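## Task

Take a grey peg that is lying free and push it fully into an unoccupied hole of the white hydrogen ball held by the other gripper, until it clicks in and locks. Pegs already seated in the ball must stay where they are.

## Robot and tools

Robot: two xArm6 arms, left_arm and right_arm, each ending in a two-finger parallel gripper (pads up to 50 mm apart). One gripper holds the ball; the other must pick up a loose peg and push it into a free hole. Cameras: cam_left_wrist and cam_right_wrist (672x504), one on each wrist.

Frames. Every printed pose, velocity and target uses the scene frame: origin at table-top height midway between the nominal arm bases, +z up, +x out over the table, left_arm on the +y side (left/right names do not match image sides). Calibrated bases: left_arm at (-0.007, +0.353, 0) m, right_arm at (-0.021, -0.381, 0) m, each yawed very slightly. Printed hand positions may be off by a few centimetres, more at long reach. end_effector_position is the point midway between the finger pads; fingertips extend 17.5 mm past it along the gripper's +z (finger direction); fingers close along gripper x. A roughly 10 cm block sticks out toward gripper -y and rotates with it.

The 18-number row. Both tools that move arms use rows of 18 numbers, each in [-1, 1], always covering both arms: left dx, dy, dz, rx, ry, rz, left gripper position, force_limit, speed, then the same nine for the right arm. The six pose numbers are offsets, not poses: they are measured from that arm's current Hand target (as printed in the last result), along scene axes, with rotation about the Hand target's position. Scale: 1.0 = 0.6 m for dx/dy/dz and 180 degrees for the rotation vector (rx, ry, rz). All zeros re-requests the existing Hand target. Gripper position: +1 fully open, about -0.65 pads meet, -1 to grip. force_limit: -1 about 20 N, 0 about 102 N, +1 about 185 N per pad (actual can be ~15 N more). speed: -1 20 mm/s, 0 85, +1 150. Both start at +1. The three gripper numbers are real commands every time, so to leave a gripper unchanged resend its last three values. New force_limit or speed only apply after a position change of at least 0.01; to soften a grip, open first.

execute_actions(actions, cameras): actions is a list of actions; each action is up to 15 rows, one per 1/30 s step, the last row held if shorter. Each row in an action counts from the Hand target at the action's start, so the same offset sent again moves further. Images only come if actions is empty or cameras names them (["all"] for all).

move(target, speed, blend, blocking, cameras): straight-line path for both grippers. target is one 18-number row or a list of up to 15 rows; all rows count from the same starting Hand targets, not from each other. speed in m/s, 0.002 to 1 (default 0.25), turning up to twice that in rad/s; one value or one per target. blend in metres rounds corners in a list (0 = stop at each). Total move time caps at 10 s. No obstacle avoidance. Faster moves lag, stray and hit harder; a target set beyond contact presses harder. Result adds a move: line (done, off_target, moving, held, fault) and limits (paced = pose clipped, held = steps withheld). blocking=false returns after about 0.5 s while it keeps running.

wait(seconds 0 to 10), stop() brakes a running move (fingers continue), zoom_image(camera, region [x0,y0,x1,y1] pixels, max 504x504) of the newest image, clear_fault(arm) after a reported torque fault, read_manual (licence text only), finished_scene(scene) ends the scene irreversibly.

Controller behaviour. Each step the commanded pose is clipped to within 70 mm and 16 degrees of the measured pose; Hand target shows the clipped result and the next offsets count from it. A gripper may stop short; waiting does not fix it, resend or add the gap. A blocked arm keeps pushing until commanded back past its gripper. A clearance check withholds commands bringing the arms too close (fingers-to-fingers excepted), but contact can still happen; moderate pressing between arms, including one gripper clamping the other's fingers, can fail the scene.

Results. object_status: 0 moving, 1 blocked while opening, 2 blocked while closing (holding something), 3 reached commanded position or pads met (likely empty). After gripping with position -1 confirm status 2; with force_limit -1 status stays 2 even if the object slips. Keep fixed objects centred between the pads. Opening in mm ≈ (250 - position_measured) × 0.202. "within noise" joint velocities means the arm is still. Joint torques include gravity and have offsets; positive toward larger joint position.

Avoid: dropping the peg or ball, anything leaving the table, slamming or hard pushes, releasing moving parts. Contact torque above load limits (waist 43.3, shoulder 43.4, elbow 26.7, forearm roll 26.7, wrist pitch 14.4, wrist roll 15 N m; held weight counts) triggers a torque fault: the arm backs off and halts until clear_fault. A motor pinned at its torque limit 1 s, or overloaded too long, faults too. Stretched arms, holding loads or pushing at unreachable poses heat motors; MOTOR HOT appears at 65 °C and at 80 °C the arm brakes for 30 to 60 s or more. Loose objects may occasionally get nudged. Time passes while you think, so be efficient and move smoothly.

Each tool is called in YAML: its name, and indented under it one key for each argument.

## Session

execute_actions:
  actions: []

Scene clock: 0.00 s.
left_arm: end_effector_position=(+0.4105, -0.0256, +0.1306) position_measured=185 object_status=3 end_effector_quat_wxyz=(+0.608, +0.794, +0.001, +0.003) | right_arm: end_effector_position=(+0.3786, -0.3906, +0.2450) position_measured=3 object_status=3 end_effector_quat_wxyz=(+0.000, +0.716, +0.698, +0.000)
Joint positions: left_arm=[-0.359 0.388 -0.942 -1.756 1.147 3.366] | right_arm=[0 -0.265 -0.928 0 1.194 0.785]
Joint velocities: within noise
Joint torques (N m): no reading
Hand target: left_arm +0.4105, -0.0256, +0.1306; +0.608, +0.794, +0.001, +0.003 | right_arm +0.3786, -0.3906, +0.2450; +0.000, +0.716, +0.698, +0.000
Tool commands: left_gripper/position=-0.388235 left_gripper/force_limit=+1.0 left_gripper/speed=+1.0 right_gripper/position=+1.0 right_gripper/force_limit=+1.0 right_gripper/speed=+1.0

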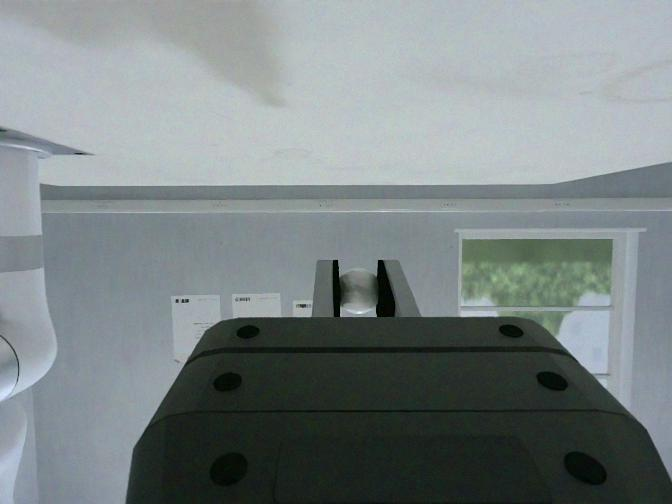

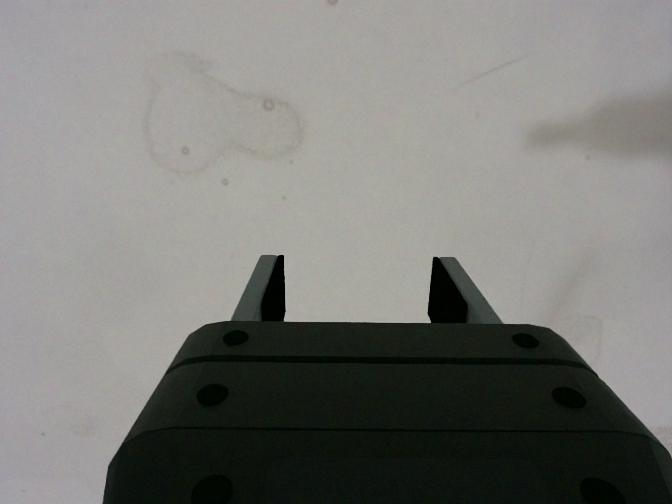

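move:
  target: [0,0,0,0,0,0,-0.388235,1,1, 0.05,0.1,0.25,0.246,0.1327,-0.0549,1,1,1]
  cameras: ["cam_right_wrist"]
  speed: 0.5

zoom_image:
  camera: "cam_right_wrist"
  region: [0, 0, 330, 240]

zoom_image:
  camera: "cam_right_wrist"
  region: [330, 0, 660, 240]

Scene clock: 5.27 s.
left_arm: end_effector_position=(+0.4105, -0.0256, +0.1306) position_measured=185 object_status=3 end_effector_quat_wxyz=(+0.608, +0.794, +0.001, +0.003) | right_arm: end_effector_position=(+0.4086, -0.3306, +0.3950) position_measured=3 object_status=3 end_effector_quat_wxyz=(-0.408, +0.703, +0.570, +0.117)
Joint positions: left_arm=[-0.359 0.388 -0.942 -1.756 1.147 3.366] | right_arm=[-0.272 0.206 -1.71 0.72 2.039 0.853]
Joint torques (N m): left_arm=[1.45 -35.2 -19.15 -0.92 1.56 -0.08] | right_arm=[-1.88 -19.83 -25.23 1.94 0.33 0.69]
Hand target: left_arm +0.4105, -0.0256, +0.1306; +0.608, +0.794, +0.001, +0.003 | right_arm +0.4086, -0.3306, +0.3950; -0.408, +0.703, +0.570, +0.117
Off the commanded pose: left_arm 0.000 m, 0 deg | right_arm 0.000 m, 0 deg.
move: done
Images, in order (width x height): cam_right_wrist 672x504.

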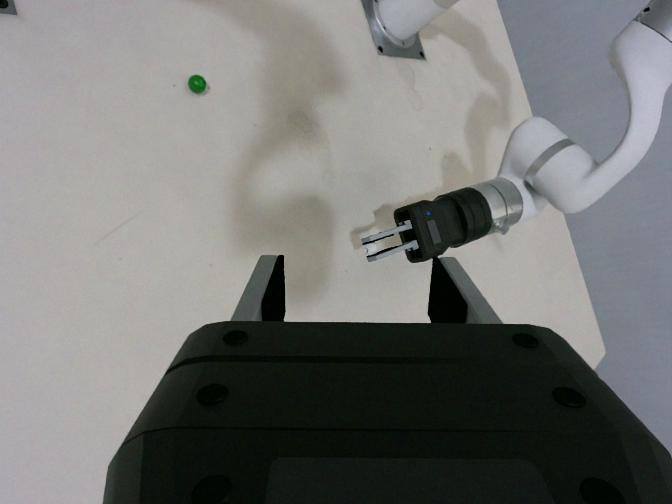

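Scaled by 1.527.

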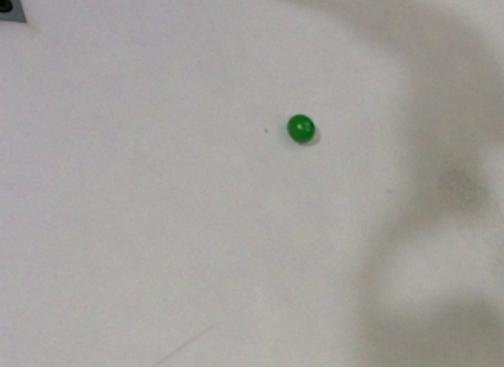

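Scaled by 1.527.

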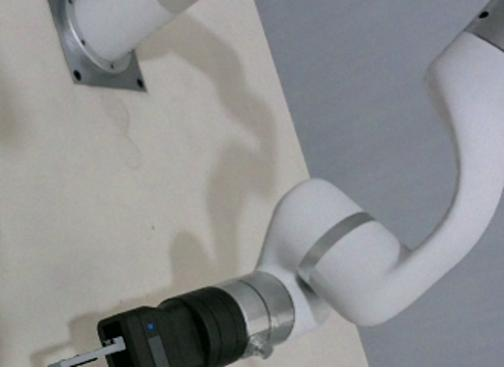

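move:
  target: [0,0,0,0,0,0,-0.388235,1,1, -0.181,0.134,-0.242,-0.212,0.078,0.135,1,1,1]
  cameras: ["cam_right_wrist"]
  speed: 0.5

zoom_image:
  camera: "cam_right_wrist"
  region: [240, 0, 640, 240]

zoom_image:
  camera: "cam_right_wrist"
  region: [0, 0, 300, 240]

Scene clock: 8.97 s.
left_arm: end_effector_position=(+0.4105, -0.0256, +0.1306) position_measured=185 object_status=3 end_effector_quat_wxyz=(+0.608, +0.794, +0.001, +0.003) | right_arm: end_effector_position=(+0.3000, -0.2502, +0.2498) position_measured=3 object_status=3 end_effector_quat_wxyz=(-0.238, +0.673, +0.656, -0.245)
Joint positions: left_arm=[-0.359 0.388 -0.942 -1.756 1.147 3.366] | right_arm=[0.28 0.152 -1.368 0.17 1.893 1.063]
Joint torques (N m): left_arm=[1.8 -35.9 -19.55 -1.04 1.43 -0.22] | right_arm=[2.39 -18.85 -23.07 -0.29 -0.21 0.67]
Hand target: left_arm +0.4105, -0.0256, +0.1306; +0.608, +0.794, +0.001, +0.003 | right_arm +0.3000, -0.2502, +0.2498; -0.238, +0.673, +0.656, -0.245
Off the commanded pose: left_arm 0.000 m, 0 deg | right_arm 0.000 m, 0 deg.
move: done
Images, in order (width x height): cam_right_wrist 672x504.

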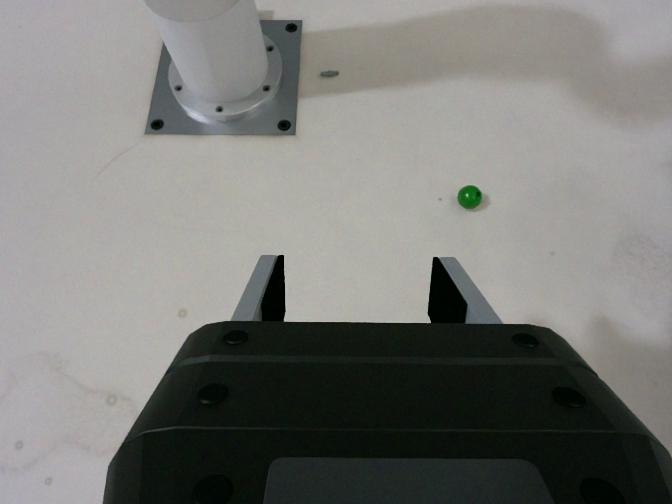

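Scaled by 1.260.

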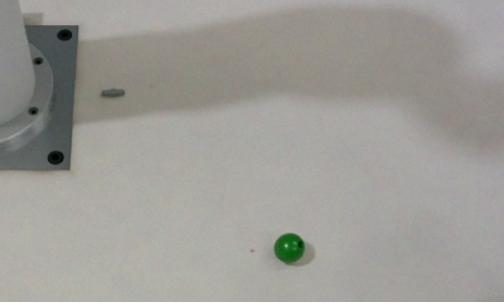

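Scaled by 1.680.

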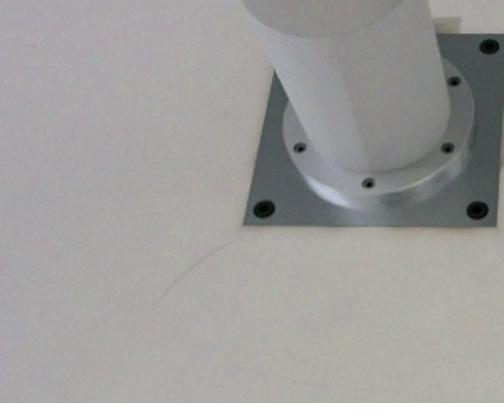

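move:
  target: [0,0,0,0,0,0,-0.388235,1,1, -0.532,0.09,-0.2,0.0474,-0.04,0.5053,1,1,1]
  cameras: ["cam_right_wrist"]
  speed: 0.4

zoom_image:
  camera: "cam_right_wrist"
  region: [280, 150, 400, 250]

Scene clock: 20.17 s.
left_arm: end_effector_position=(+0.4105, -0.0256, +0.1306) position_measured=185 object_status=3 end_effector_quat_wxyz=(+0.608, +0.794, +0.001, +0.003) | right_arm: end_effector_position=(-0.0192, -0.1962, +0.1298) position_measured=3 object_status=3 end_effector_quat_wxyz=(+0.001, +0.000, +0.966, -0.259)
Joint positions: left_arm=[-0.359 0.388 -0.942 -1.756 1.147 3.366] | right_arm=[1.59 -0.416 -0.463 -0.004 1.402 0.781]
Joint torques (N m): left_arm=[1.55 -35.82 -19.5 -0.92 1.45 -0.16] | right_arm=[2.11 -7.47 -23.76 -0.58 -0.65 0.63]
Hand target: left_arm +0.4105, -0.0256, +0.1306; +0.608, +0.794, +0.001, +0.003 | right_arm -0.0192, -0.1962, +0.1298; +0.001, +0.000, +0.966, -0.259
Off the commanded pose: left_arm 0.000 m, 0 deg | right_arm 0.000 m, 0 deg.
move: done
Images, in order (width x height): cam_right_wrist 672x504.

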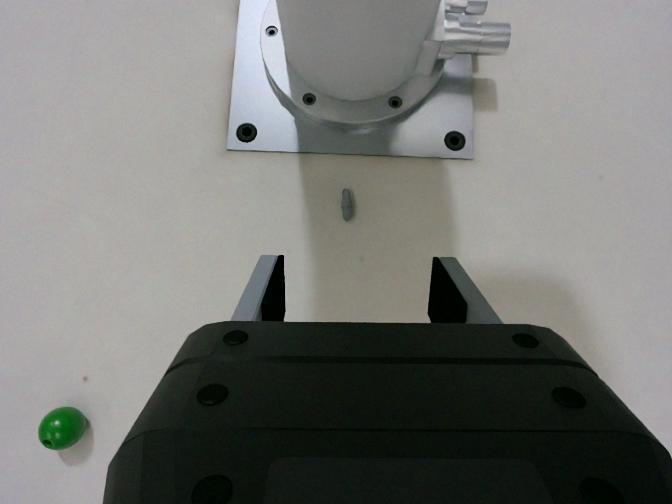

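Scaled by 4.200.

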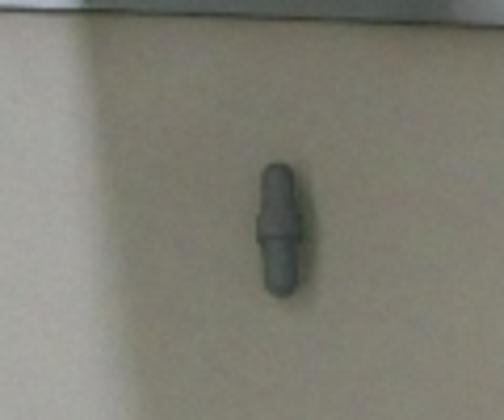

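move:
  target: [0,0,0,0,0,0,-0.388235,1,1, 0.002,-0.1125,-0.1163,-0.0556,0,0.0117,0.2,1,1]
  cameras: ["cam_right_wrist"]
  speed: 0.2

zoom_image:
  camera: "cam_right_wrist"
  region: [280, 200, 440, 320]

Scene clock: 32.20 s.
left_arm: end_effector_position=(+0.4105, -0.0256, +0.1306) position_measured=185 object_status=3 end_effector_quat_wxyz=(+0.608, +0.794, +0.001, +0.003) | right_arm: end_effector_position=(-0.0180, -0.2637, +0.0600) position_measured=123 object_status=3 end_effector_quat_wxyz=(+0.006, -0.018, +0.940, -0.342)
Joint positions: left_arm=[-0.359 0.388 -0.942 -1.756 1.147 3.366] | right_arm=[1.603 -0.264 -0.291 -0.019 1.253 0.767]
Joint torques (N m): left_arm=[1.65 -35.79 -19.4 -1.01 1.39 -0.23] | right_arm=[2.38 -7.17 -16.89 -0.6 -0.1 -0.63]
Hand target: left_arm +0.4105, -0.0256, +0.1306; +0.608, +0.794, +0.001, +0.003 | right_arm -0.0180, -0.2637, +0.0600; +0.006, -0.018, +0.940, -0.342
Off the commanded pose: left_arm 0.000 m, 0 deg | right_arm 0.000 m, 0 deg.
move: done
Images, in order (width x height): cam_right_wrist 672x504.

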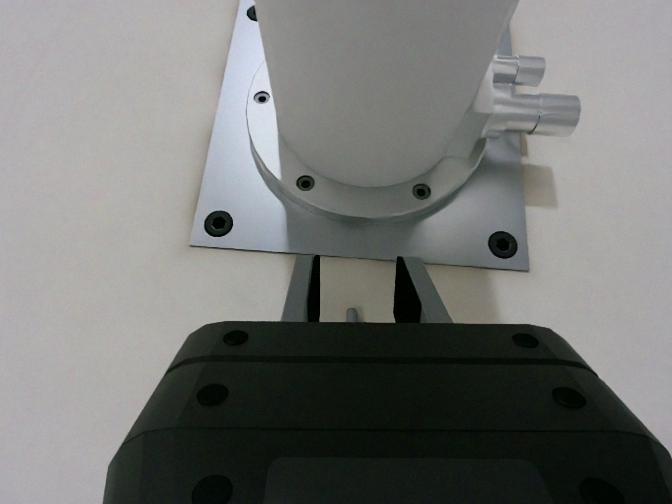

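Scaled by 3.150.

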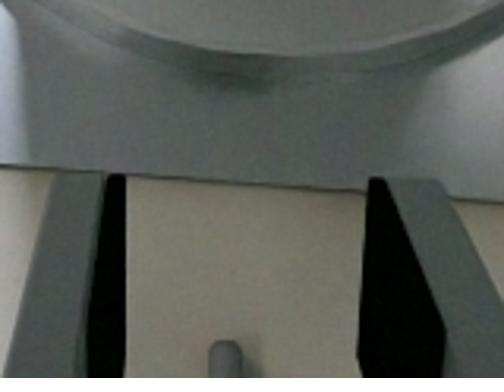

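move:
  target: [0,0,0,0,0,0,-0.388235,1,1, 0.0008,0,-0.0638,0,0,0,0.2,1,1]
  cameras: ["cam_right_wrist"]
  speed: 0.06

zoom_image:
  camera: "cam_right_wrist"
  region: [280, 220, 440, 330]

Scene clock: 40.50 s.
left_arm: end_effector_position=(+0.4105, -0.0256, +0.1306) position_measured=185 object_status=3 end_effector_quat_wxyz=(+0.608, +0.794, +0.001, +0.003) | right_arm: end_effector_position=(-0.0175, -0.2637, +0.0217) position_measured=123 object_status=3 end_effector_quat_wxyz=(+0.006, -0.018, +0.940, -0.342)
Joint positions: left_arm=[-0.359 0.388 -0.942 -1.756 1.147 3.366] | right_arm=[1.6 -0.105 -0.28 -0.022 1.082 0.769]
Joint torques (N m): left_arm=[1.83 -35.87 -19.49 -1.02 1.39 -0.13] | right_arm=[-1.97 -8.63 -15.67 -0.61 -0.11 0.66]
Hand target: left_arm +0.4105, -0.0256, +0.1306; +0.608, +0.794, +0.001, +0.003 | right_arm -0.0175, -0.2637, +0.0217; +0.006, -0.018, +0.940, -0.342
Off the commanded pose: left_arm 0.000 m, 0 deg | right_arm 0.000 m, 0 deg.
move: done
Images, in order (width x height): cam_right_wrist 672x504.

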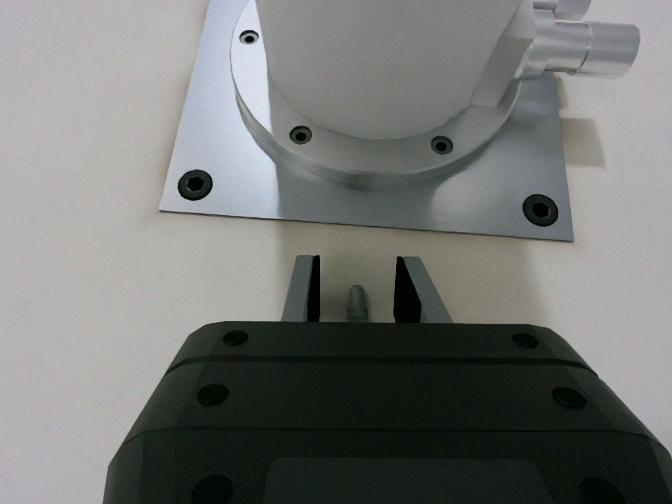

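Scaled by 3.150.

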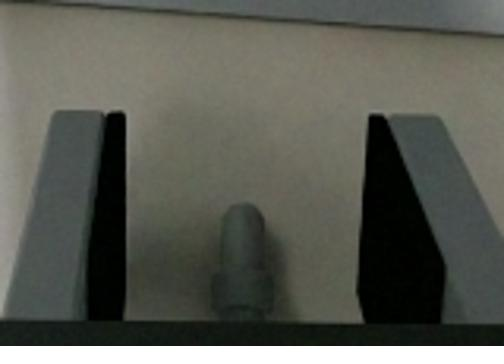

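move:
  target: [0,0,0,0,0,0,-0.388235,1,1, 0,0,0,0,0,0,-1,-0.3,-0.8]
  cameras: ["cam_right_wrist"]

zoom_image:
  camera: "cam_right_wrist"
  region: [310, 240, 410, 330]

Scene clock: 44.03 s.
left_arm: end_effector_position=(+0.4105, -0.0256, +0.1306) position_measured=185 object_status=3 end_effector_quat_wxyz=(+0.608, +0.794, +0.001, +0.003) | right_arm: end_effector_position=(-0.0175, -0.2637, +0.0217) position_measured=230 object_status=0 end_effector_quat_wxyz=(+0.006, -0.018, +0.940, -0.342)
Joint positions: left_arm=[-0.359 0.388 -0.942 -1.756 1.147 3.366] | right_arm=[1.6 -0.105 -0.28 -0.022 1.082 0.769]
Joint torques (N m): left_arm=[1.95 -35.7 -19.53 -1.07 1.51 -0.17] | right_arm=[-1.82 -8.86 -15.41 -0.5 -0.13 0.71]
Hand target: left_arm +0.4105, -0.0256, +0.1306; +0.608, +0.794, +0.001, +0.003 | right_arm -0.0175, -0.2637, +0.0217; +0.006, -0.018, +0.940, -0.342
Off the commanded pose: left_arm 0.000 m, 0 deg | right_arm 0.000 m, 0 deg.
move: done
Images, in order (width x height): cam_right_wrist 672x504.

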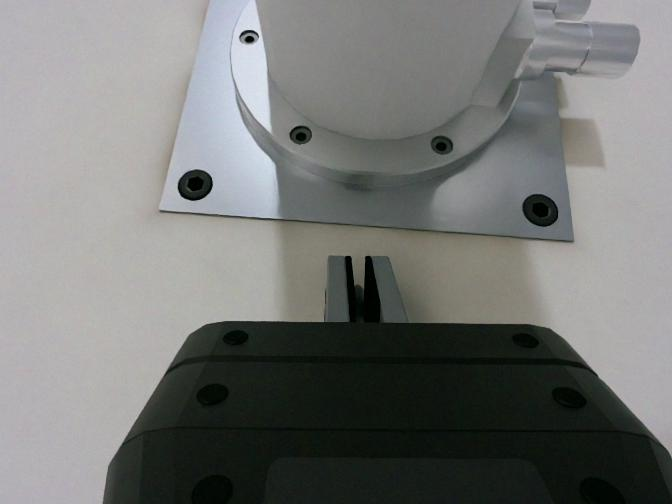

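Scaled by 5.040.

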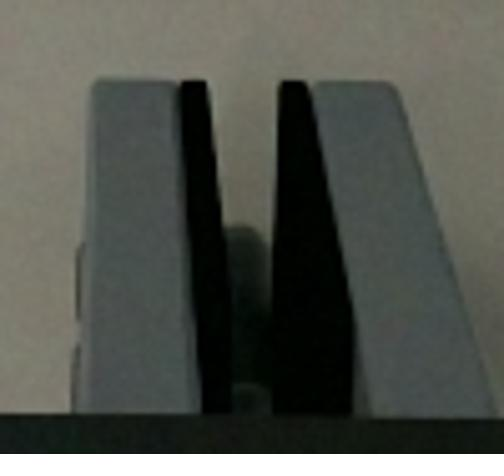

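move:
  target:
    - [0,0,0,0,0,0,-0.388235,1,1, 0,0.01,0.03,0,0,0,-1,-0.3,-0.8]
    - [0,0,0,0,0,0,-0.388235,1,1, 0,0.165,0.03,0,0,0,-1,-0.3,-0.8]
    - [0,0,0,0,0,0,-0.388235,1,1, 0,0.175,0.0005,0,0,0,-1,-0.3,-0.8]
  cameras: ["cam_right_wrist"]
  speed: [0.08,0.15,0.05]
  blend: [0.004,0.004,0]

zoom_image:
  camera: "cam_right_wrist"
  region: [310, 240, 410, 330]

Scene clock: 51.17 s.
left_arm: end_effector_position=(+0.4105, -0.0256, +0.1306) position_measured=185 object_status=3 end_effector_quat_wxyz=(+0.608, +0.794, +0.001, +0.003) | right_arm: end_effector_position=(-0.0175, -0.1587, +0.0220) position_measured=230 object_status=2 end_effector_quat_wxyz=(+0.006, -0.018, +0.940, -0.342)
Joint positions: left_arm=[-0.359 0.388 -0.942 -1.756 1.147 3.366] | right_arm=[1.599 0.181 -0.653 -0.022 1.17 0.767]
Joint torques (N m): left_arm=[1.84 -35.94 -19.45 -1.01 1.41 -0.17] | right_arm=[-1.87 -14.82 -17.24 -0.57 -0.15 0.74]
Hand target: left_arm +0.4105, -0.0256, +0.1306; +0.608, +0.794, +0.001, +0.003 | right_arm -0.0175, -0.1587, +0.0220; +0.006, -0.018, +0.940, -0.342
Off the commanded pose: left_arm 0.000 m, 0 deg | right_arm 0.000 m, 0 deg.
move: done
Images, in order (width x height): cam_right_wrist 672x504.

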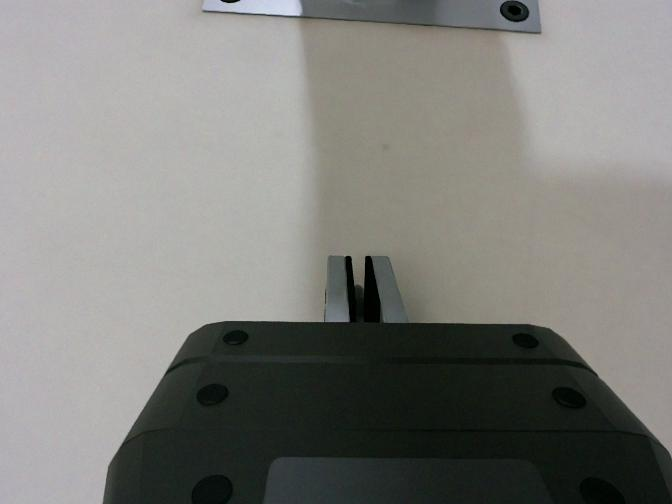

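Scaled by 5.040.

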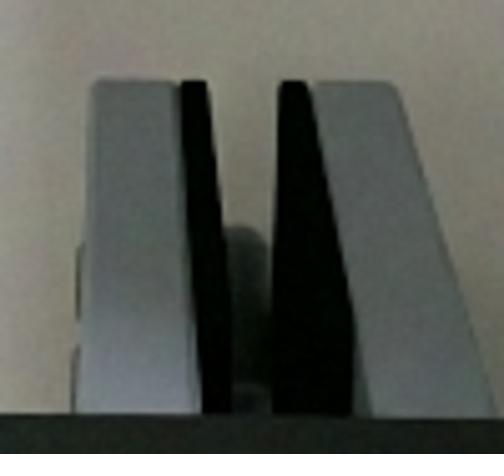

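move:
  target: [0,0,0,0,0,0,-0.388235,1,1, 0,0,0,0,0,0,0.2,1,-0.9]
  cameras: []

move:
  target:
    - [0,0,0,0,0,0,-0.388235,1,1, 0,0,0.05,0,0,0,0.2,1,-0.9]
    - [0,0,0,0,0,0,-0.388235,1,1, -0.0007,0.0105,0.09,0.2221,0.0081,0,0.2,1,-0.9]
  cameras: ["cam_right_wrist"]
  blend: 0.01
  speed: 0.3

zoom_image:
  camera: "cam_right_wrist"
  region: [320, 170, 400, 270]

Scene clock: 56.47 s.
left_arm: end_effector_position=(+0.4105, -0.0256, +0.1306) position_measured=185 object_status=3 end_effector_quat_wxyz=(+0.608, +0.794, +0.001, +0.003) | right_arm: end_effector_position=(-0.0175, -0.1587, +0.0220) position_measured=123 object_status=3 end_effector_quat_wxyz=(+0.006, -0.018, +0.940, -0.342)
Joint positions: left_arm=[-0.359 0.388 -0.942 -1.756 1.147 3.366] | right_arm=[1.599 0.181 -0.653 -0.022 1.17 0.767]
Joint torques (N m): left_arm=[1.7 -35.94 -19.53 -0.94 1.43 -0.22] | right_arm=[-2.03 -14.93 -17.08 -0.6 -0.23 0.64]
Hand target: left_arm +0.4105, -0.0256, +0.1306; +0.608, +0.794, +0.001, +0.003 | right_arm -0.0175, -0.1587, +0.0220; +0.006, -0.018, +0.940, -0.342
Off the commanded pose: left_arm 0.000 m, 0 deg | right_arm 0.000 m, 0 deg.
move: done
No camera images: "cameras" was empty.

Scene clock: 58.33 s.
left_arm: end_effector_position=(+0.4105, -0.0256, +0.1306) position_measured=185 object_status=3 end_effector_quat_wxyz=(+0.608, +0.794, +0.001, +0.003) | right_arm: end_effector_position=(-0.0180, -0.1524, +0.0760) position_measured=123 object_status=3 end_effector_quat_wxyz=(+0.000, -0.019, +1.000, +0.000)
Joint positions: left_arm=[-0.359 0.388 -0.942 -1.756 1.147 3.366] | right_arm=[1.58 -0.717 -0.08 0.001 0.796 0.731]
Joint torques (N m): left_arm=[1.81 -35.91 -19.55 -1 1.49 -0.14] | right_arm=[-2.03 -4.71 -23.08 0.25 -1.91 -0.81]
Hand target: left_arm +0.4105, -0.0256, +0.1306; +0.608, +0.794, +0.001, +0.003 | right_arm -0.0180, -0.1524, +0.0760; +0.000, -0.019, +1.000, +0.000
Off the commanded pose: left_arm 0.000 m, 0 deg | right_arm 0.000 m, 0 deg.
move: done
Images, in order (width x height): cam_right_wrist 672x504.

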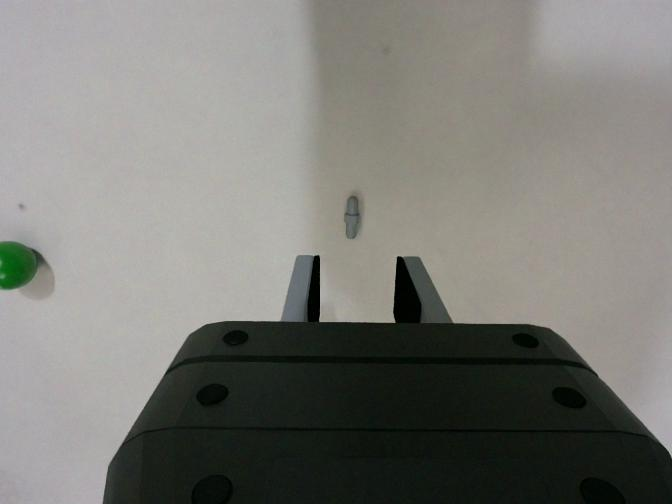

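Scaled by 5.040.

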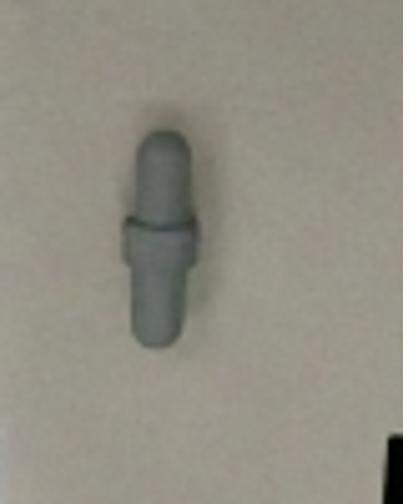

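move:
  target:
    - [0,0,0,0,0,0,-0.388235,1,1, 0,0,-0.08,0,0,-0.0075,0.2,1,-0.9]
    - [0,0,0,0,0,0,-0.388235,1,1, 0,0,-0.0945,0,0,-0.0075,0.2,1,-0.9]
  cameras: ["cam_right_wrist"]
  speed: [0.2,0.05]
  blend: 0.003

zoom_image:
  camera: "cam_right_wrist"
  region: [260, 200, 460, 330]

Scene clock: 61.83 s.
left_arm: end_effector_position=(+0.4105, -0.0256, +0.1306) position_measured=185 object_status=3 end_effector_quat_wxyz=(+0.608, +0.794, +0.001, +0.003) | right_arm: end_effector_position=(-0.0180, -0.1524, +0.0193) position_measured=123 object_status=3 end_effector_quat_wxyz=(+0.000, -0.008, +1.000, +0.000)
Joint positions: left_arm=[-0.359 0.388 -0.942 -1.756 1.147 3.366] | right_arm=[1.58 -0.428 -0.033 0.001 0.461 0.754]
Joint torques (N m): left_arm=[1.89 -35.84 -19.58 -1.05 1.39 -0.25] | right_arm=[2.29 -5.24 -20.04 0.39 -1.87 0.72]
Hand target: left_arm +0.4105, -0.0256, +0.1306; +0.608, +0.794, +0.001, +0.003 | right_arm -0.0180, -0.1524, +0.0193; +0.000, -0.008, +1.000, +0.000
Off the commanded pose: left_arm 0.000 m, 0 deg | right_arm 0.000 m, 0 deg.
move: done
Images, in order (width x height): cam_right_wrist 672x504.

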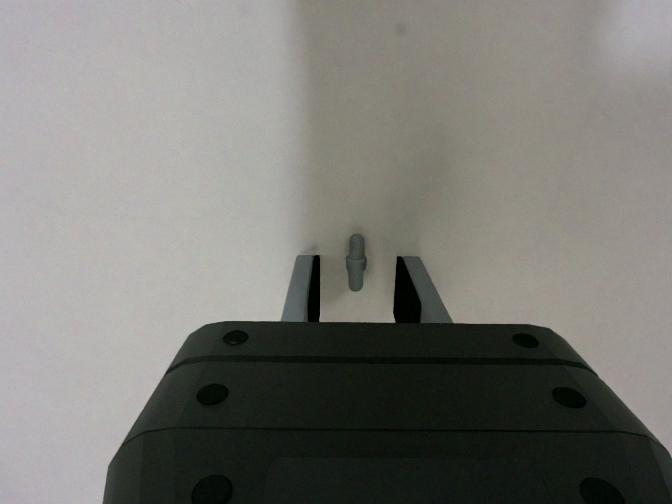

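Scaled by 2.520.

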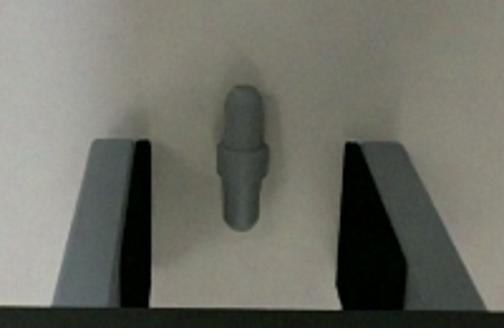

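move:
  target: [0,0,0,0,0,0,-0.388235,1,1, 0.0008,0.002,0,0,0,0,0.2,1,-0.9]
  cameras: []
  speed: 0.05

move:
  target: [0,0,0,0,0,0,-0.388235,1,1, 0,0,0,0,0,0,-1,0,-0.7]
  cameras: ["cam_right_wrist"]

zoom_image:
  camera: "cam_right_wrist"
  region: [320, 220, 400, 300]

Scene clock: 65.60 s.
left_arm: end_effector_position=(+0.4105, -0.0256, +0.1306) position_measured=185 object_status=3 end_effector_quat_wxyz=(+0.608, +0.794, +0.001, +0.003) | right_arm: end_effector_position=(-0.0175, -0.1512, +0.0193) position_measured=123 object_status=3 end_effector_quat_wxyz=(+0.000, -0.008, +1.000, +0.000)
Joint positions: left_arm=[-0.359 0.388 -0.942 -1.756 1.147 3.366] | right_arm=[1.578 -0.422 -0.038 0.001 0.459 0.752]
Joint torques (N m): left_arm=[1.69 -36.12 -19.54 -0.94 1.42 -0.23] | right_arm=[-1.78 -5.28 -20.01 0.09 -1.83 -0.74]
Hand target: left_arm +0.4105, -0.0256, +0.1306; +0.608, +0.794, +0.001, +0.003 | right_arm -0.0175, -0.1512, +0.0193; +0.000, -0.008, +1.000, +0.000
Off the commanded pose: left_arm 0.000 m, 0 deg | right_arm 0.000 m, 0 deg.
move: done
No camera images: "cameras" was empty.

Scene clock: 66.40 s.
left_arm: end_effector_position=(+0.4105, -0.0256, +0.1306) position_measured=185 object_status=3 end_effector_quat_wxyz=(+0.608, +0.794, +0.001, +0.003) | right_arm: end_effector_position=(-0.0175, -0.1512, +0.0193) position_measured=232 object_status=2 end_effector_quat_wxyz=(+0.000, -0.008, +1.000, +0.000)
Joint positions: left_arm=[-0.359 0.388 -0.942 -1.756 1.147 3.366] | right_arm=[1.578 -0.422 -0.038 0.001 0.459 0.752]
Joint torques (N m): left_arm=[1.62 -35.79 -19.64 -0.91 1.42 -0.26] | right_arm=[-1.78 -5.35 -19.82 0.33 -1.79 -0.72]
Hand target: left_arm +0.4105, -0.0256, +0.1306; +0.608, +0.794, +0.001, +0.003 | right_arm -0.0175, -0.1512, +0.0193; +0.000, -0.008, +1.000, +0.000
Off the commanded pose: left_arm 0.000 m, 0 deg | right_arm 0.000 m, 0 deg.
move: done
Images, in order (width x height): cam_right_wrist 672x504.

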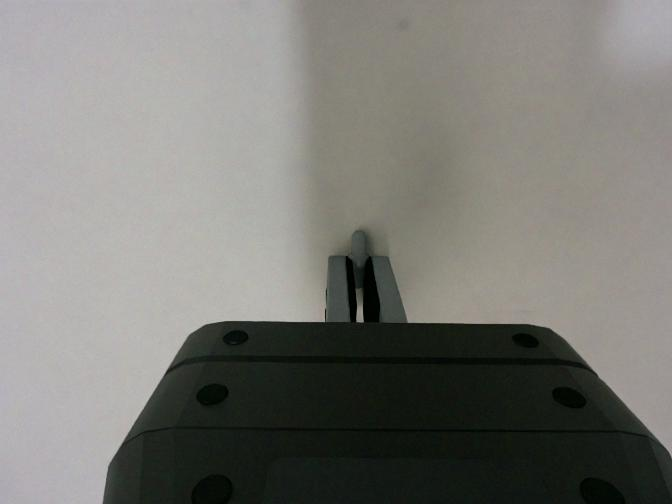

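Scaled by 6.300.

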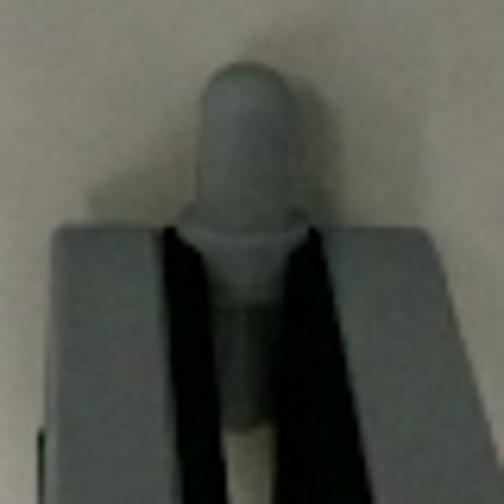

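move:
  target:
    - [0,0,0,0,0,0,-0.388235,1,1, 0.1,0.0,0.2,0,0,-0.15,-1,0,-0.7]
    - [0,0,0,0,0,0,-0.388235,1,1, 0.529,-0.248,0.334,0,0,-0.667,-1,0,-0.7]
    - [0,0,0,0,0,0,-0.388235,1,1, 0.728,0.108,0.078,0.0046,-0.705,0.705,-1,0,-0.7]
  cameras: ["cam_right_wrist"]
  blend: [0.03,0.05,0]
  speed: 0.5

zoom_image:
  camera: "cam_right_wrist"
  region: [280, 50, 400, 150]

Scene clock: 78.67 s.
left_arm: end_effector_position=(+0.4105, -0.0256, +0.1306) position_measured=185 object_status=3 end_effector_quat_wxyz=(+0.608, +0.794, +0.001, +0.003) | right_arm: end_effector_position=(+0.4193, -0.0864, +0.0662) position_measured=232 object_status=2 end_effector_quat_wxyz=(+0.707, -0.707, +0.000, -0.001)
Joint positions: left_arm=[-0.359 0.388 -0.942 -1.756 1.147 3.366] | right_arm=[0.115 0.756 -1.084 1.658 1.541 1.11]
Joint torques (N m): left_arm=[1.62 -35.81 -19.49 -0.98 1.42 -0.2] | right_arm=[2.23 -22.57 -15.69 1.11 2.52 -0.74]
Hand target: left_arm +0.4105, -0.0256, +0.1306; +0.608, +0.794, +0.001, +0.003 | right_arm +0.4193, -0.0864, +0.0661; +0.707, -0.707, +0.000, -0.001
Off the commanded pose: left_arm 0.000 m, 0 deg | right_arm 0.000 m, 0 deg.
move: done
Images, in order (width x height): cam_right_wrist 672x504.

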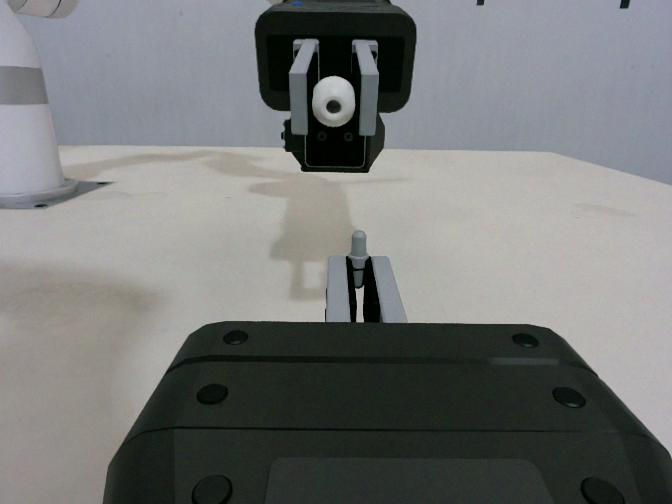

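Scaled by 4.200.

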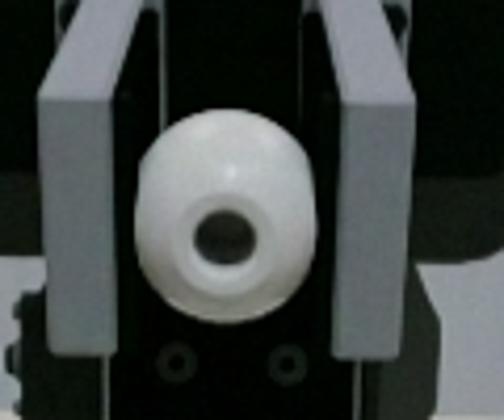

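move:
  target:
    - [0,0,0,0,0,0,-0.388235,1,1, -0.0147,-0.073,0.08,-0.4161,0,0,-1,0,-0.7]
    - [0,0,0,0,0,0,-0.388235,1,1, -0.0147,0.0012,0.1077,-0.4161,0,0,-1,0,-0.7]
  cameras: ["cam_right_wrist"]
  speed: [0.5,0.15]
  blend: 0.01

zoom_image:
  camera: "cam_right_wrist"
  region: [280, 130, 440, 290]

Scene clock: 87.87 s.
left_arm: end_effector_position=(+0.4105, -0.0256, +0.1306) position_measured=185 object_status=3 end_effector_quat_wxyz=(+0.608, +0.794, +0.001, +0.003) | right_arm: end_effector_position=(+0.4105, -0.0857, +0.1307) position_measured=232 object_status=2 end_effector_quat_wxyz=(-0.131, +0.991, +0.001, +0.000)
Joint positions: left_arm=[-0.359 0.388 -0.942 -1.756 1.147 3.366] | right_arm=[0.548 0.182 -1.043 0.335 0.755 2.645]
Joint torques (N m): left_arm=[1.7 -35.84 -19.47 -0.91 1.35 -0.22] | right_arm=[2.4 -20.03 -26.09 -0.54 -1.19 0.72]
Hand target: left_arm +0.4105, -0.0256, +0.1306; +0.608, +0.794, +0.001, +0.003 | right_arm +0.4105, -0.0857, +0.1307; -0.131, +0.991, +0.001, +0.000
Off the commanded pose: left_arm 0.000 m, 0 deg | right_arm 0.000 m, 0 deg.
move: done
Images, in order (width x height): cam_right_wrist 672x504.

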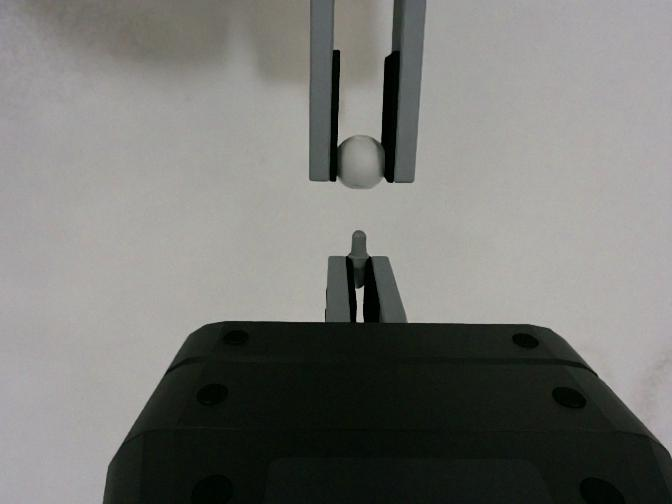

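Scaled by 3.150.

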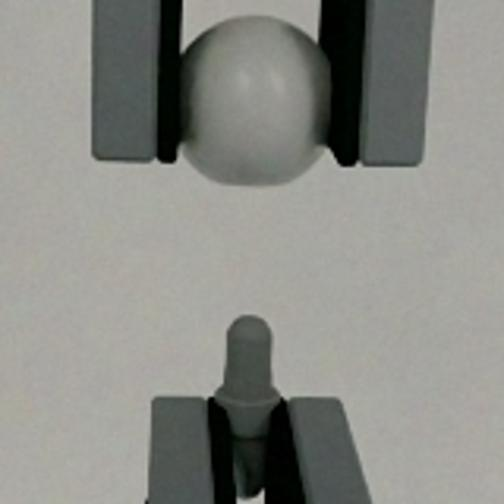

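move:
  target: [0,0,0,0,0,0,-0.388235,1,1, 0.0003,0.0225,0.0061,0,0,0,-1,0,-0.7]
  cameras: ["cam_right_wrist"]
  speed: 0.04

zoom_image:
  camera: "cam_right_wrist"
  region: [300, 170, 420, 290]

Scene clock: 92.07 s.
left_arm: end_effector_position=(+0.4105, -0.0256, +0.1306) position_measured=185 object_status=3 end_effector_quat_wxyz=(+0.608, +0.794, +0.001, +0.003) | right_arm: end_effector_position=(+0.4107, -0.0722, +0.1344) position_measured=232 object_status=2 end_effector_quat_wxyz=(-0.131, +0.991, +0.001, +0.000)
Joint positions: left_arm=[-0.359 0.388 -0.942 -1.756 1.147 3.366] | right_arm=[0.571 0.197 -1.073 0.327 0.763 2.676]
Joint torques (N m): left_arm=[1.72 -35.88 -19.51 -0.92 1.35 -0.19] | right_arm=[2.22 -20.47 -26.28 -0.56 -1.19 0.72]
Hand target: left_arm +0.4105, -0.0256, +0.1306; +0.608, +0.794, +0.001, +0.003 | right_arm +0.4107, -0.0722, +0.1344; -0.131, +0.991, +0.001, +0.000
Off the commanded pose: left_arm 0.000 m, 0 deg | right_arm 0.000 m, 0 deg.
move: done
Images, in order (width x height): cam_right_wrist 672x504.

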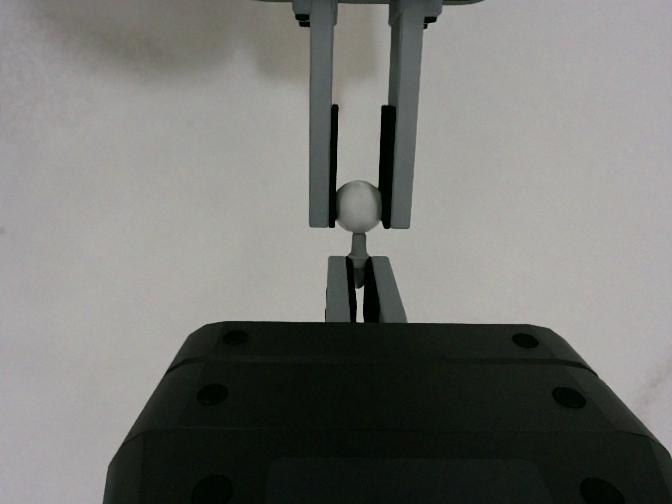

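Scaled by 4.200.

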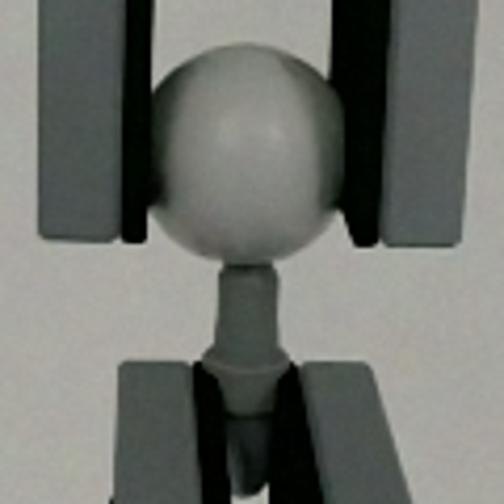

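move:
  target: [0,0,0,0,0,0,-0.388235,1,1, 0,0.0056,0.0015,0,0,0,-1,0,-0.7]
  cameras: []
  speed: 0.03

move:
  target: [0,0,0,0,0,0,-0.388235,1,1, 0,0.0032,0.00087,0,0,0,-1,0,-0.7]
  cameras: ["cam_right_wrist"]
  speed: 0.03

zoom_image:
  camera: "cam_right_wrist"
  region: [300, 170, 420, 290]

Scene clock: 95.13 s.
left_arm: end_effector_position=(+0.4105, -0.0256, +0.1306) position_measured=185 object_status=3 end_effector_quat_wxyz=(+0.608, +0.794, +0.001, +0.003) | right_arm: end_effector_position=(+0.4106, -0.0688, +0.1353) position_measured=232 object_status=2 end_effector_quat_wxyz=(-0.131, +0.991, +0.001, +0.000)
Joint positions: left_arm=[-0.359 0.388 -0.942 -1.756 1.147 3.366] | right_arm=[0.576 0.201 -1.081 0.325 0.766 2.683]
Joint torques (N m): left_arm=[-2.47 -33.39 -16.08 -0.56 1.49 -0.19] | right_arm=[0.99 -22.11 -30.02 -0.53 -2.22 0.76]
Hand target: left_arm +0.4105, -0.0256, +0.1306; +0.608, +0.794, +0.001, +0.003 | right_arm +0.4107, -0.0688, +0.1353; -0.131, +0.991, +0.001, +0.000
Off the commanded pose: left_arm 0.000 m, 0 deg | right_arm 0.000 m, 0 deg.
move: done
No camera images: "cameras" was empty.

Scene clock: 95.83 s.
left_arm: end_effector_position=(+0.4105, -0.0256, +0.1306) position_measured=185 object_status=3 end_effector_quat_wxyz=(+0.608, +0.794, +0.001, +0.003) | right_arm: end_effector_position=(+0.4107, -0.0669, +0.1358) position_measured=232 object_status=2 end_effector_quat_wxyz=(-0.131, +0.991, +0.001, +0.000)
Joint positions: left_arm=[-0.359 0.388 -0.942 -1.756 1.147 3.366] | right_arm=[0.579 0.203 -1.085 0.324 0.767 2.688]
Joint torques (N m): left_arm=[-4.64 -30.19 -15.29 0.46 1.75 -0.17] | right_arm=[0.93 -22.29 -30.74 -0.46 -2.42 0.8]
Hand target: left_arm +0.4105, -0.0256, +0.1306; +0.608, +0.794, +0.001, +0.003 | right_arm +0.4107, -0.0669, +0.1358; -0.131, +0.991, +0.001, +0.000
Off the commanded pose: left_arm 0.000 m, 0 deg | right_arm 0.000 m, 0 deg.
move: done
Images, in order (width x height): cam_right_wrist 672x504.

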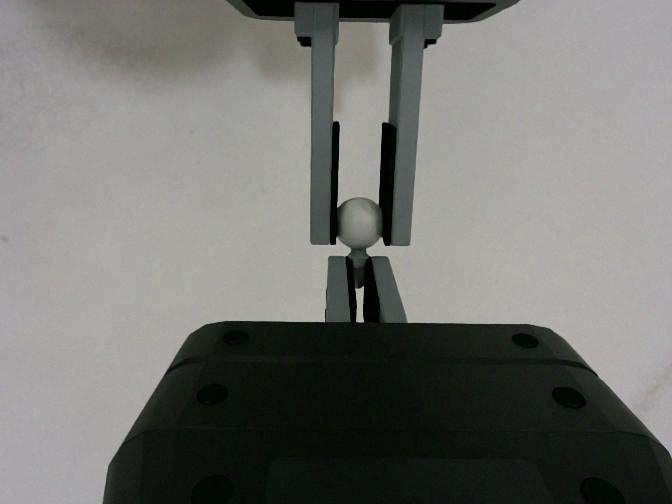

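Scaled by 4.200.

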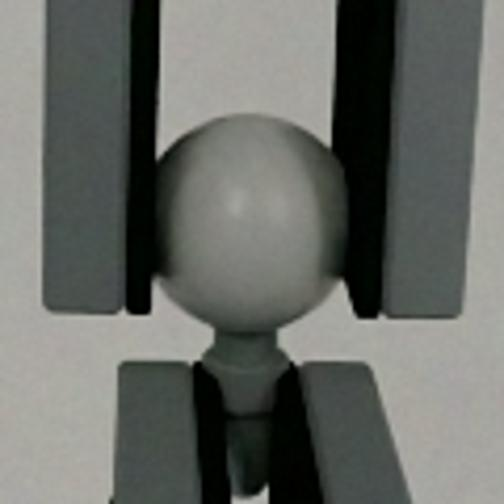

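move:
  target: [0,0,0,0,0,0,-0.388235,1,1, 0,0.0024,0.00065,0,0,0,-1,0,-0.7]
  cameras: []
  speed: 0.03

move:
  target: [0,0,0,0,0,0,-0.388235,1,1, 0,0.0016,0.00043,0,0,0,-1,0,-0.7]
  cameras: ["cam_right_wrist"]
  speed: 0.03

zoom_image:
  camera: "cam_right_wrist"
  region: [300, 170, 420, 290]

Scene clock: 98.60 s.
left_arm: end_effector_position=(+0.4105, -0.0256, +0.1306) position_measured=185 object_status=3 end_effector_quat_wxyz=(+0.608, +0.794, +0.001, +0.003) | right_arm: end_effector_position=(+0.4107, -0.0655, +0.1362) position_measured=232 object_status=2 end_effector_quat_wxyz=(-0.131, +0.991, +0.001, +0.000)
Joint positions: left_arm=[-0.359 0.388 -0.942 -1.756 1.147 3.366] | right_arm=[0.582 0.205 -1.089 0.323 0.768 2.691]
Joint torques (N m): left_arm=[-4.67 -29.64 -15.27 0.41 2.11 -0.18] | right_arm=[1.58 -22.63 -31.72 -0.27 -2.61 0.71]
Hand target: left_arm +0.4105, -0.0256, +0.1306; +0.608, +0.794, +0.001, +0.003 | right_arm +0.4107, -0.0655, +0.1362; -0.131, +0.991, +0.001, +0.000
Off the commanded pose: left_arm 0.000 m, 0 deg | right_arm 0.000 m, 0 deg.
move: done
No camera images: "cameras" was empty.

Scene clock: 99.30 s.
left_arm: end_effector_position=(+0.4105, -0.0256, +0.1306) position_measured=185 object_status=3 end_effector_quat_wxyz=(+0.608, +0.794, +0.001, +0.003) | right_arm: end_effector_position=(+0.4107, -0.0645, +0.1365) position_measured=232 object_status=2 end_effector_quat_wxyz=(-0.131, +0.991, +0.001, +0.000)
Joint positions: left_arm=[-0.359 0.388 -0.942 -1.756 1.147 3.366] | right_arm=[0.583 0.206 -1.091 0.323 0.768 2.693]
Joint torques (N m): left_arm=[-4.73 -29.8 -15.34 0.24 2.13 -0.21] | right_arm=[2 -23.31 -33.35 -0.1 -3.07 0.82]
Hand target: left_arm +0.4105, -0.0256, +0.1306; +0.608, +0.794, +0.001, +0.003 | right_arm +0.4107, -0.0645, +0.1365; -0.131, +0.991, +0.001, +0.000
Off the commanded pose: left_arm 0.000 m, 0 deg | right_arm 0.000 m, 0 deg.
move: done
Images, in order (width x height): cam_right_wrist 672x504.

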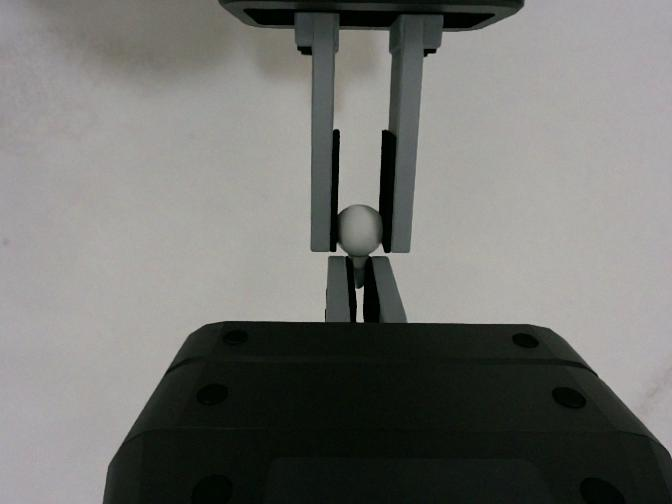

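Scaled by 4.200.

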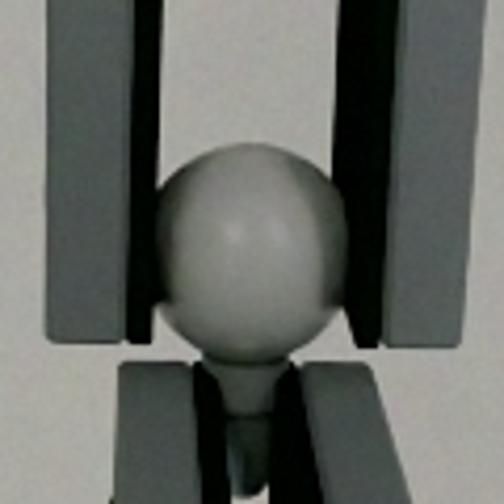

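move:
  target: [0,0,0,0,0,0,-0.388235,1,1, 0,0.0016,0.00043,0,0,0,-1,0,-0.7]
  cameras: []
  speed: 0.03

Scene clock: 101.37 s.
left_arm: end_effector_position=(+0.4105, -0.0256, +0.1306) position_measured=185 object_status=3 end_effector_quat_wxyz=(+0.608, +0.794, +0.001, +0.003) | right_arm: end_effector_position=(+0.4107, -0.0636, +0.1367) position_measured=232 object_status=2 end_effector_quat_wxyz=(-0.131, +0.991, +0.001, +0.000)
Joint positions: left_arm=[-0.359 0.388 -0.942 -1.756 1.147 3.366] | right_arm=[0.585 0.207 -1.093 0.322 0.769 2.695]
Joint torques (N m): left_arm=[-5.16 -29.72 -15.24 0.35 2.17 -0.2] | right_arm=[4.87 -24.12 -35.16 0.51 -3.21 0.74]
Hand target: left_arm +0.4105, -0.0256, +0.1306; +0.608, +0.794, +0.001, +0.003 | right_arm +0.4107, -0.0635, +0.1367; -0.131, +0.991, +0.001, +0.000
Off the commanded pose: left_arm 0.000 m, 0 deg | right_arm 0.000 m, 0 deg.
move: done
No camera images: "cameras" was empty.

move:
  target: [0,0,0,0,0,0,-0.388235,1,1, 0,0.0016,0.00043,0,0,0,-1,0,-0.7]
  cameras: ["cam_right_wrist"]
  speed: 0.03

zoom_image:
  camera: "cam_right_wrist"
  region: [300, 170, 420, 290]

Scene clock: 103.43 s.
left_arm: end_effector_position=(+0.4105, -0.0256, +0.1306) position_measured=185 object_status=3 end_effector_quat_wxyz=(+0.608, +0.794, +0.001, +0.003) | right_arm: end_effector_position=(+0.4107, -0.0626, +0.1369) position_measured=232 object_status=2 end_effector_quat_wxyz=(-0.131, +0.991, +0.001, +0.000)
Joint positions: left_arm=[-0.359 0.388 -0.942 -1.756 1.147 3.366] | right_arm=[0.586 0.209 -1.095 0.322 0.77 2.697]
Joint torques (N m): left_arm=[-11.81 -29.49 -17.77 0.3 3.02 -0.17] | right_arm=[13.01 -26.22 -40.1 1.97 -3.63 0.7]
Hand target: left_arm +0.4105, -0.0256, +0.1306; +0.608, +0.794, +0.001, +0.003 | right_arm +0.4107, -0.0626, +0.1370; -0.131, +0.991, +0.001, +0.000
Off the commanded pose: left_arm 0.000 m, 0 deg | right_arm 0.000 m, 0 deg.
move: done
Images, in order (width x height): cam_right_wrist 672x504.

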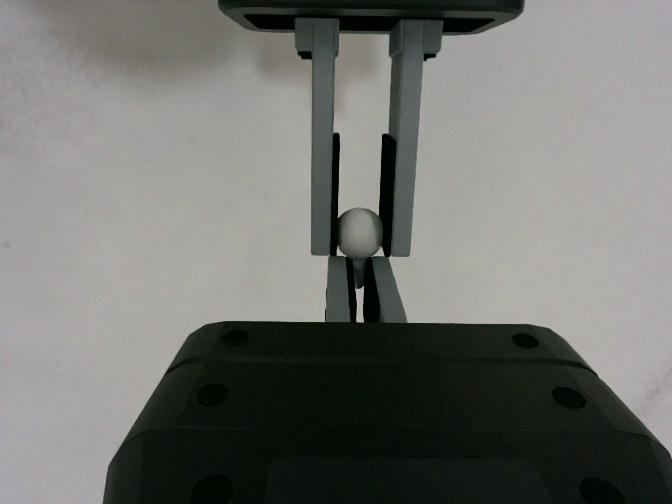

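Scaled by 4.200.

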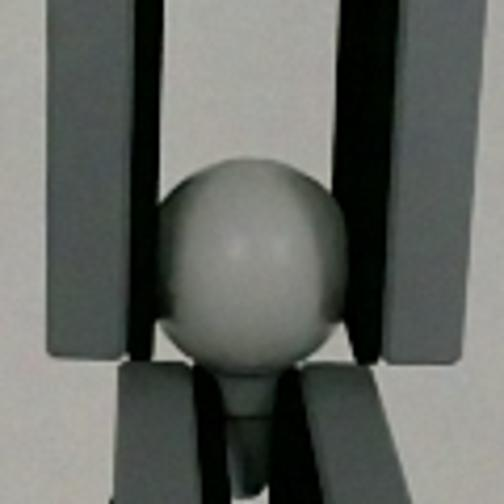

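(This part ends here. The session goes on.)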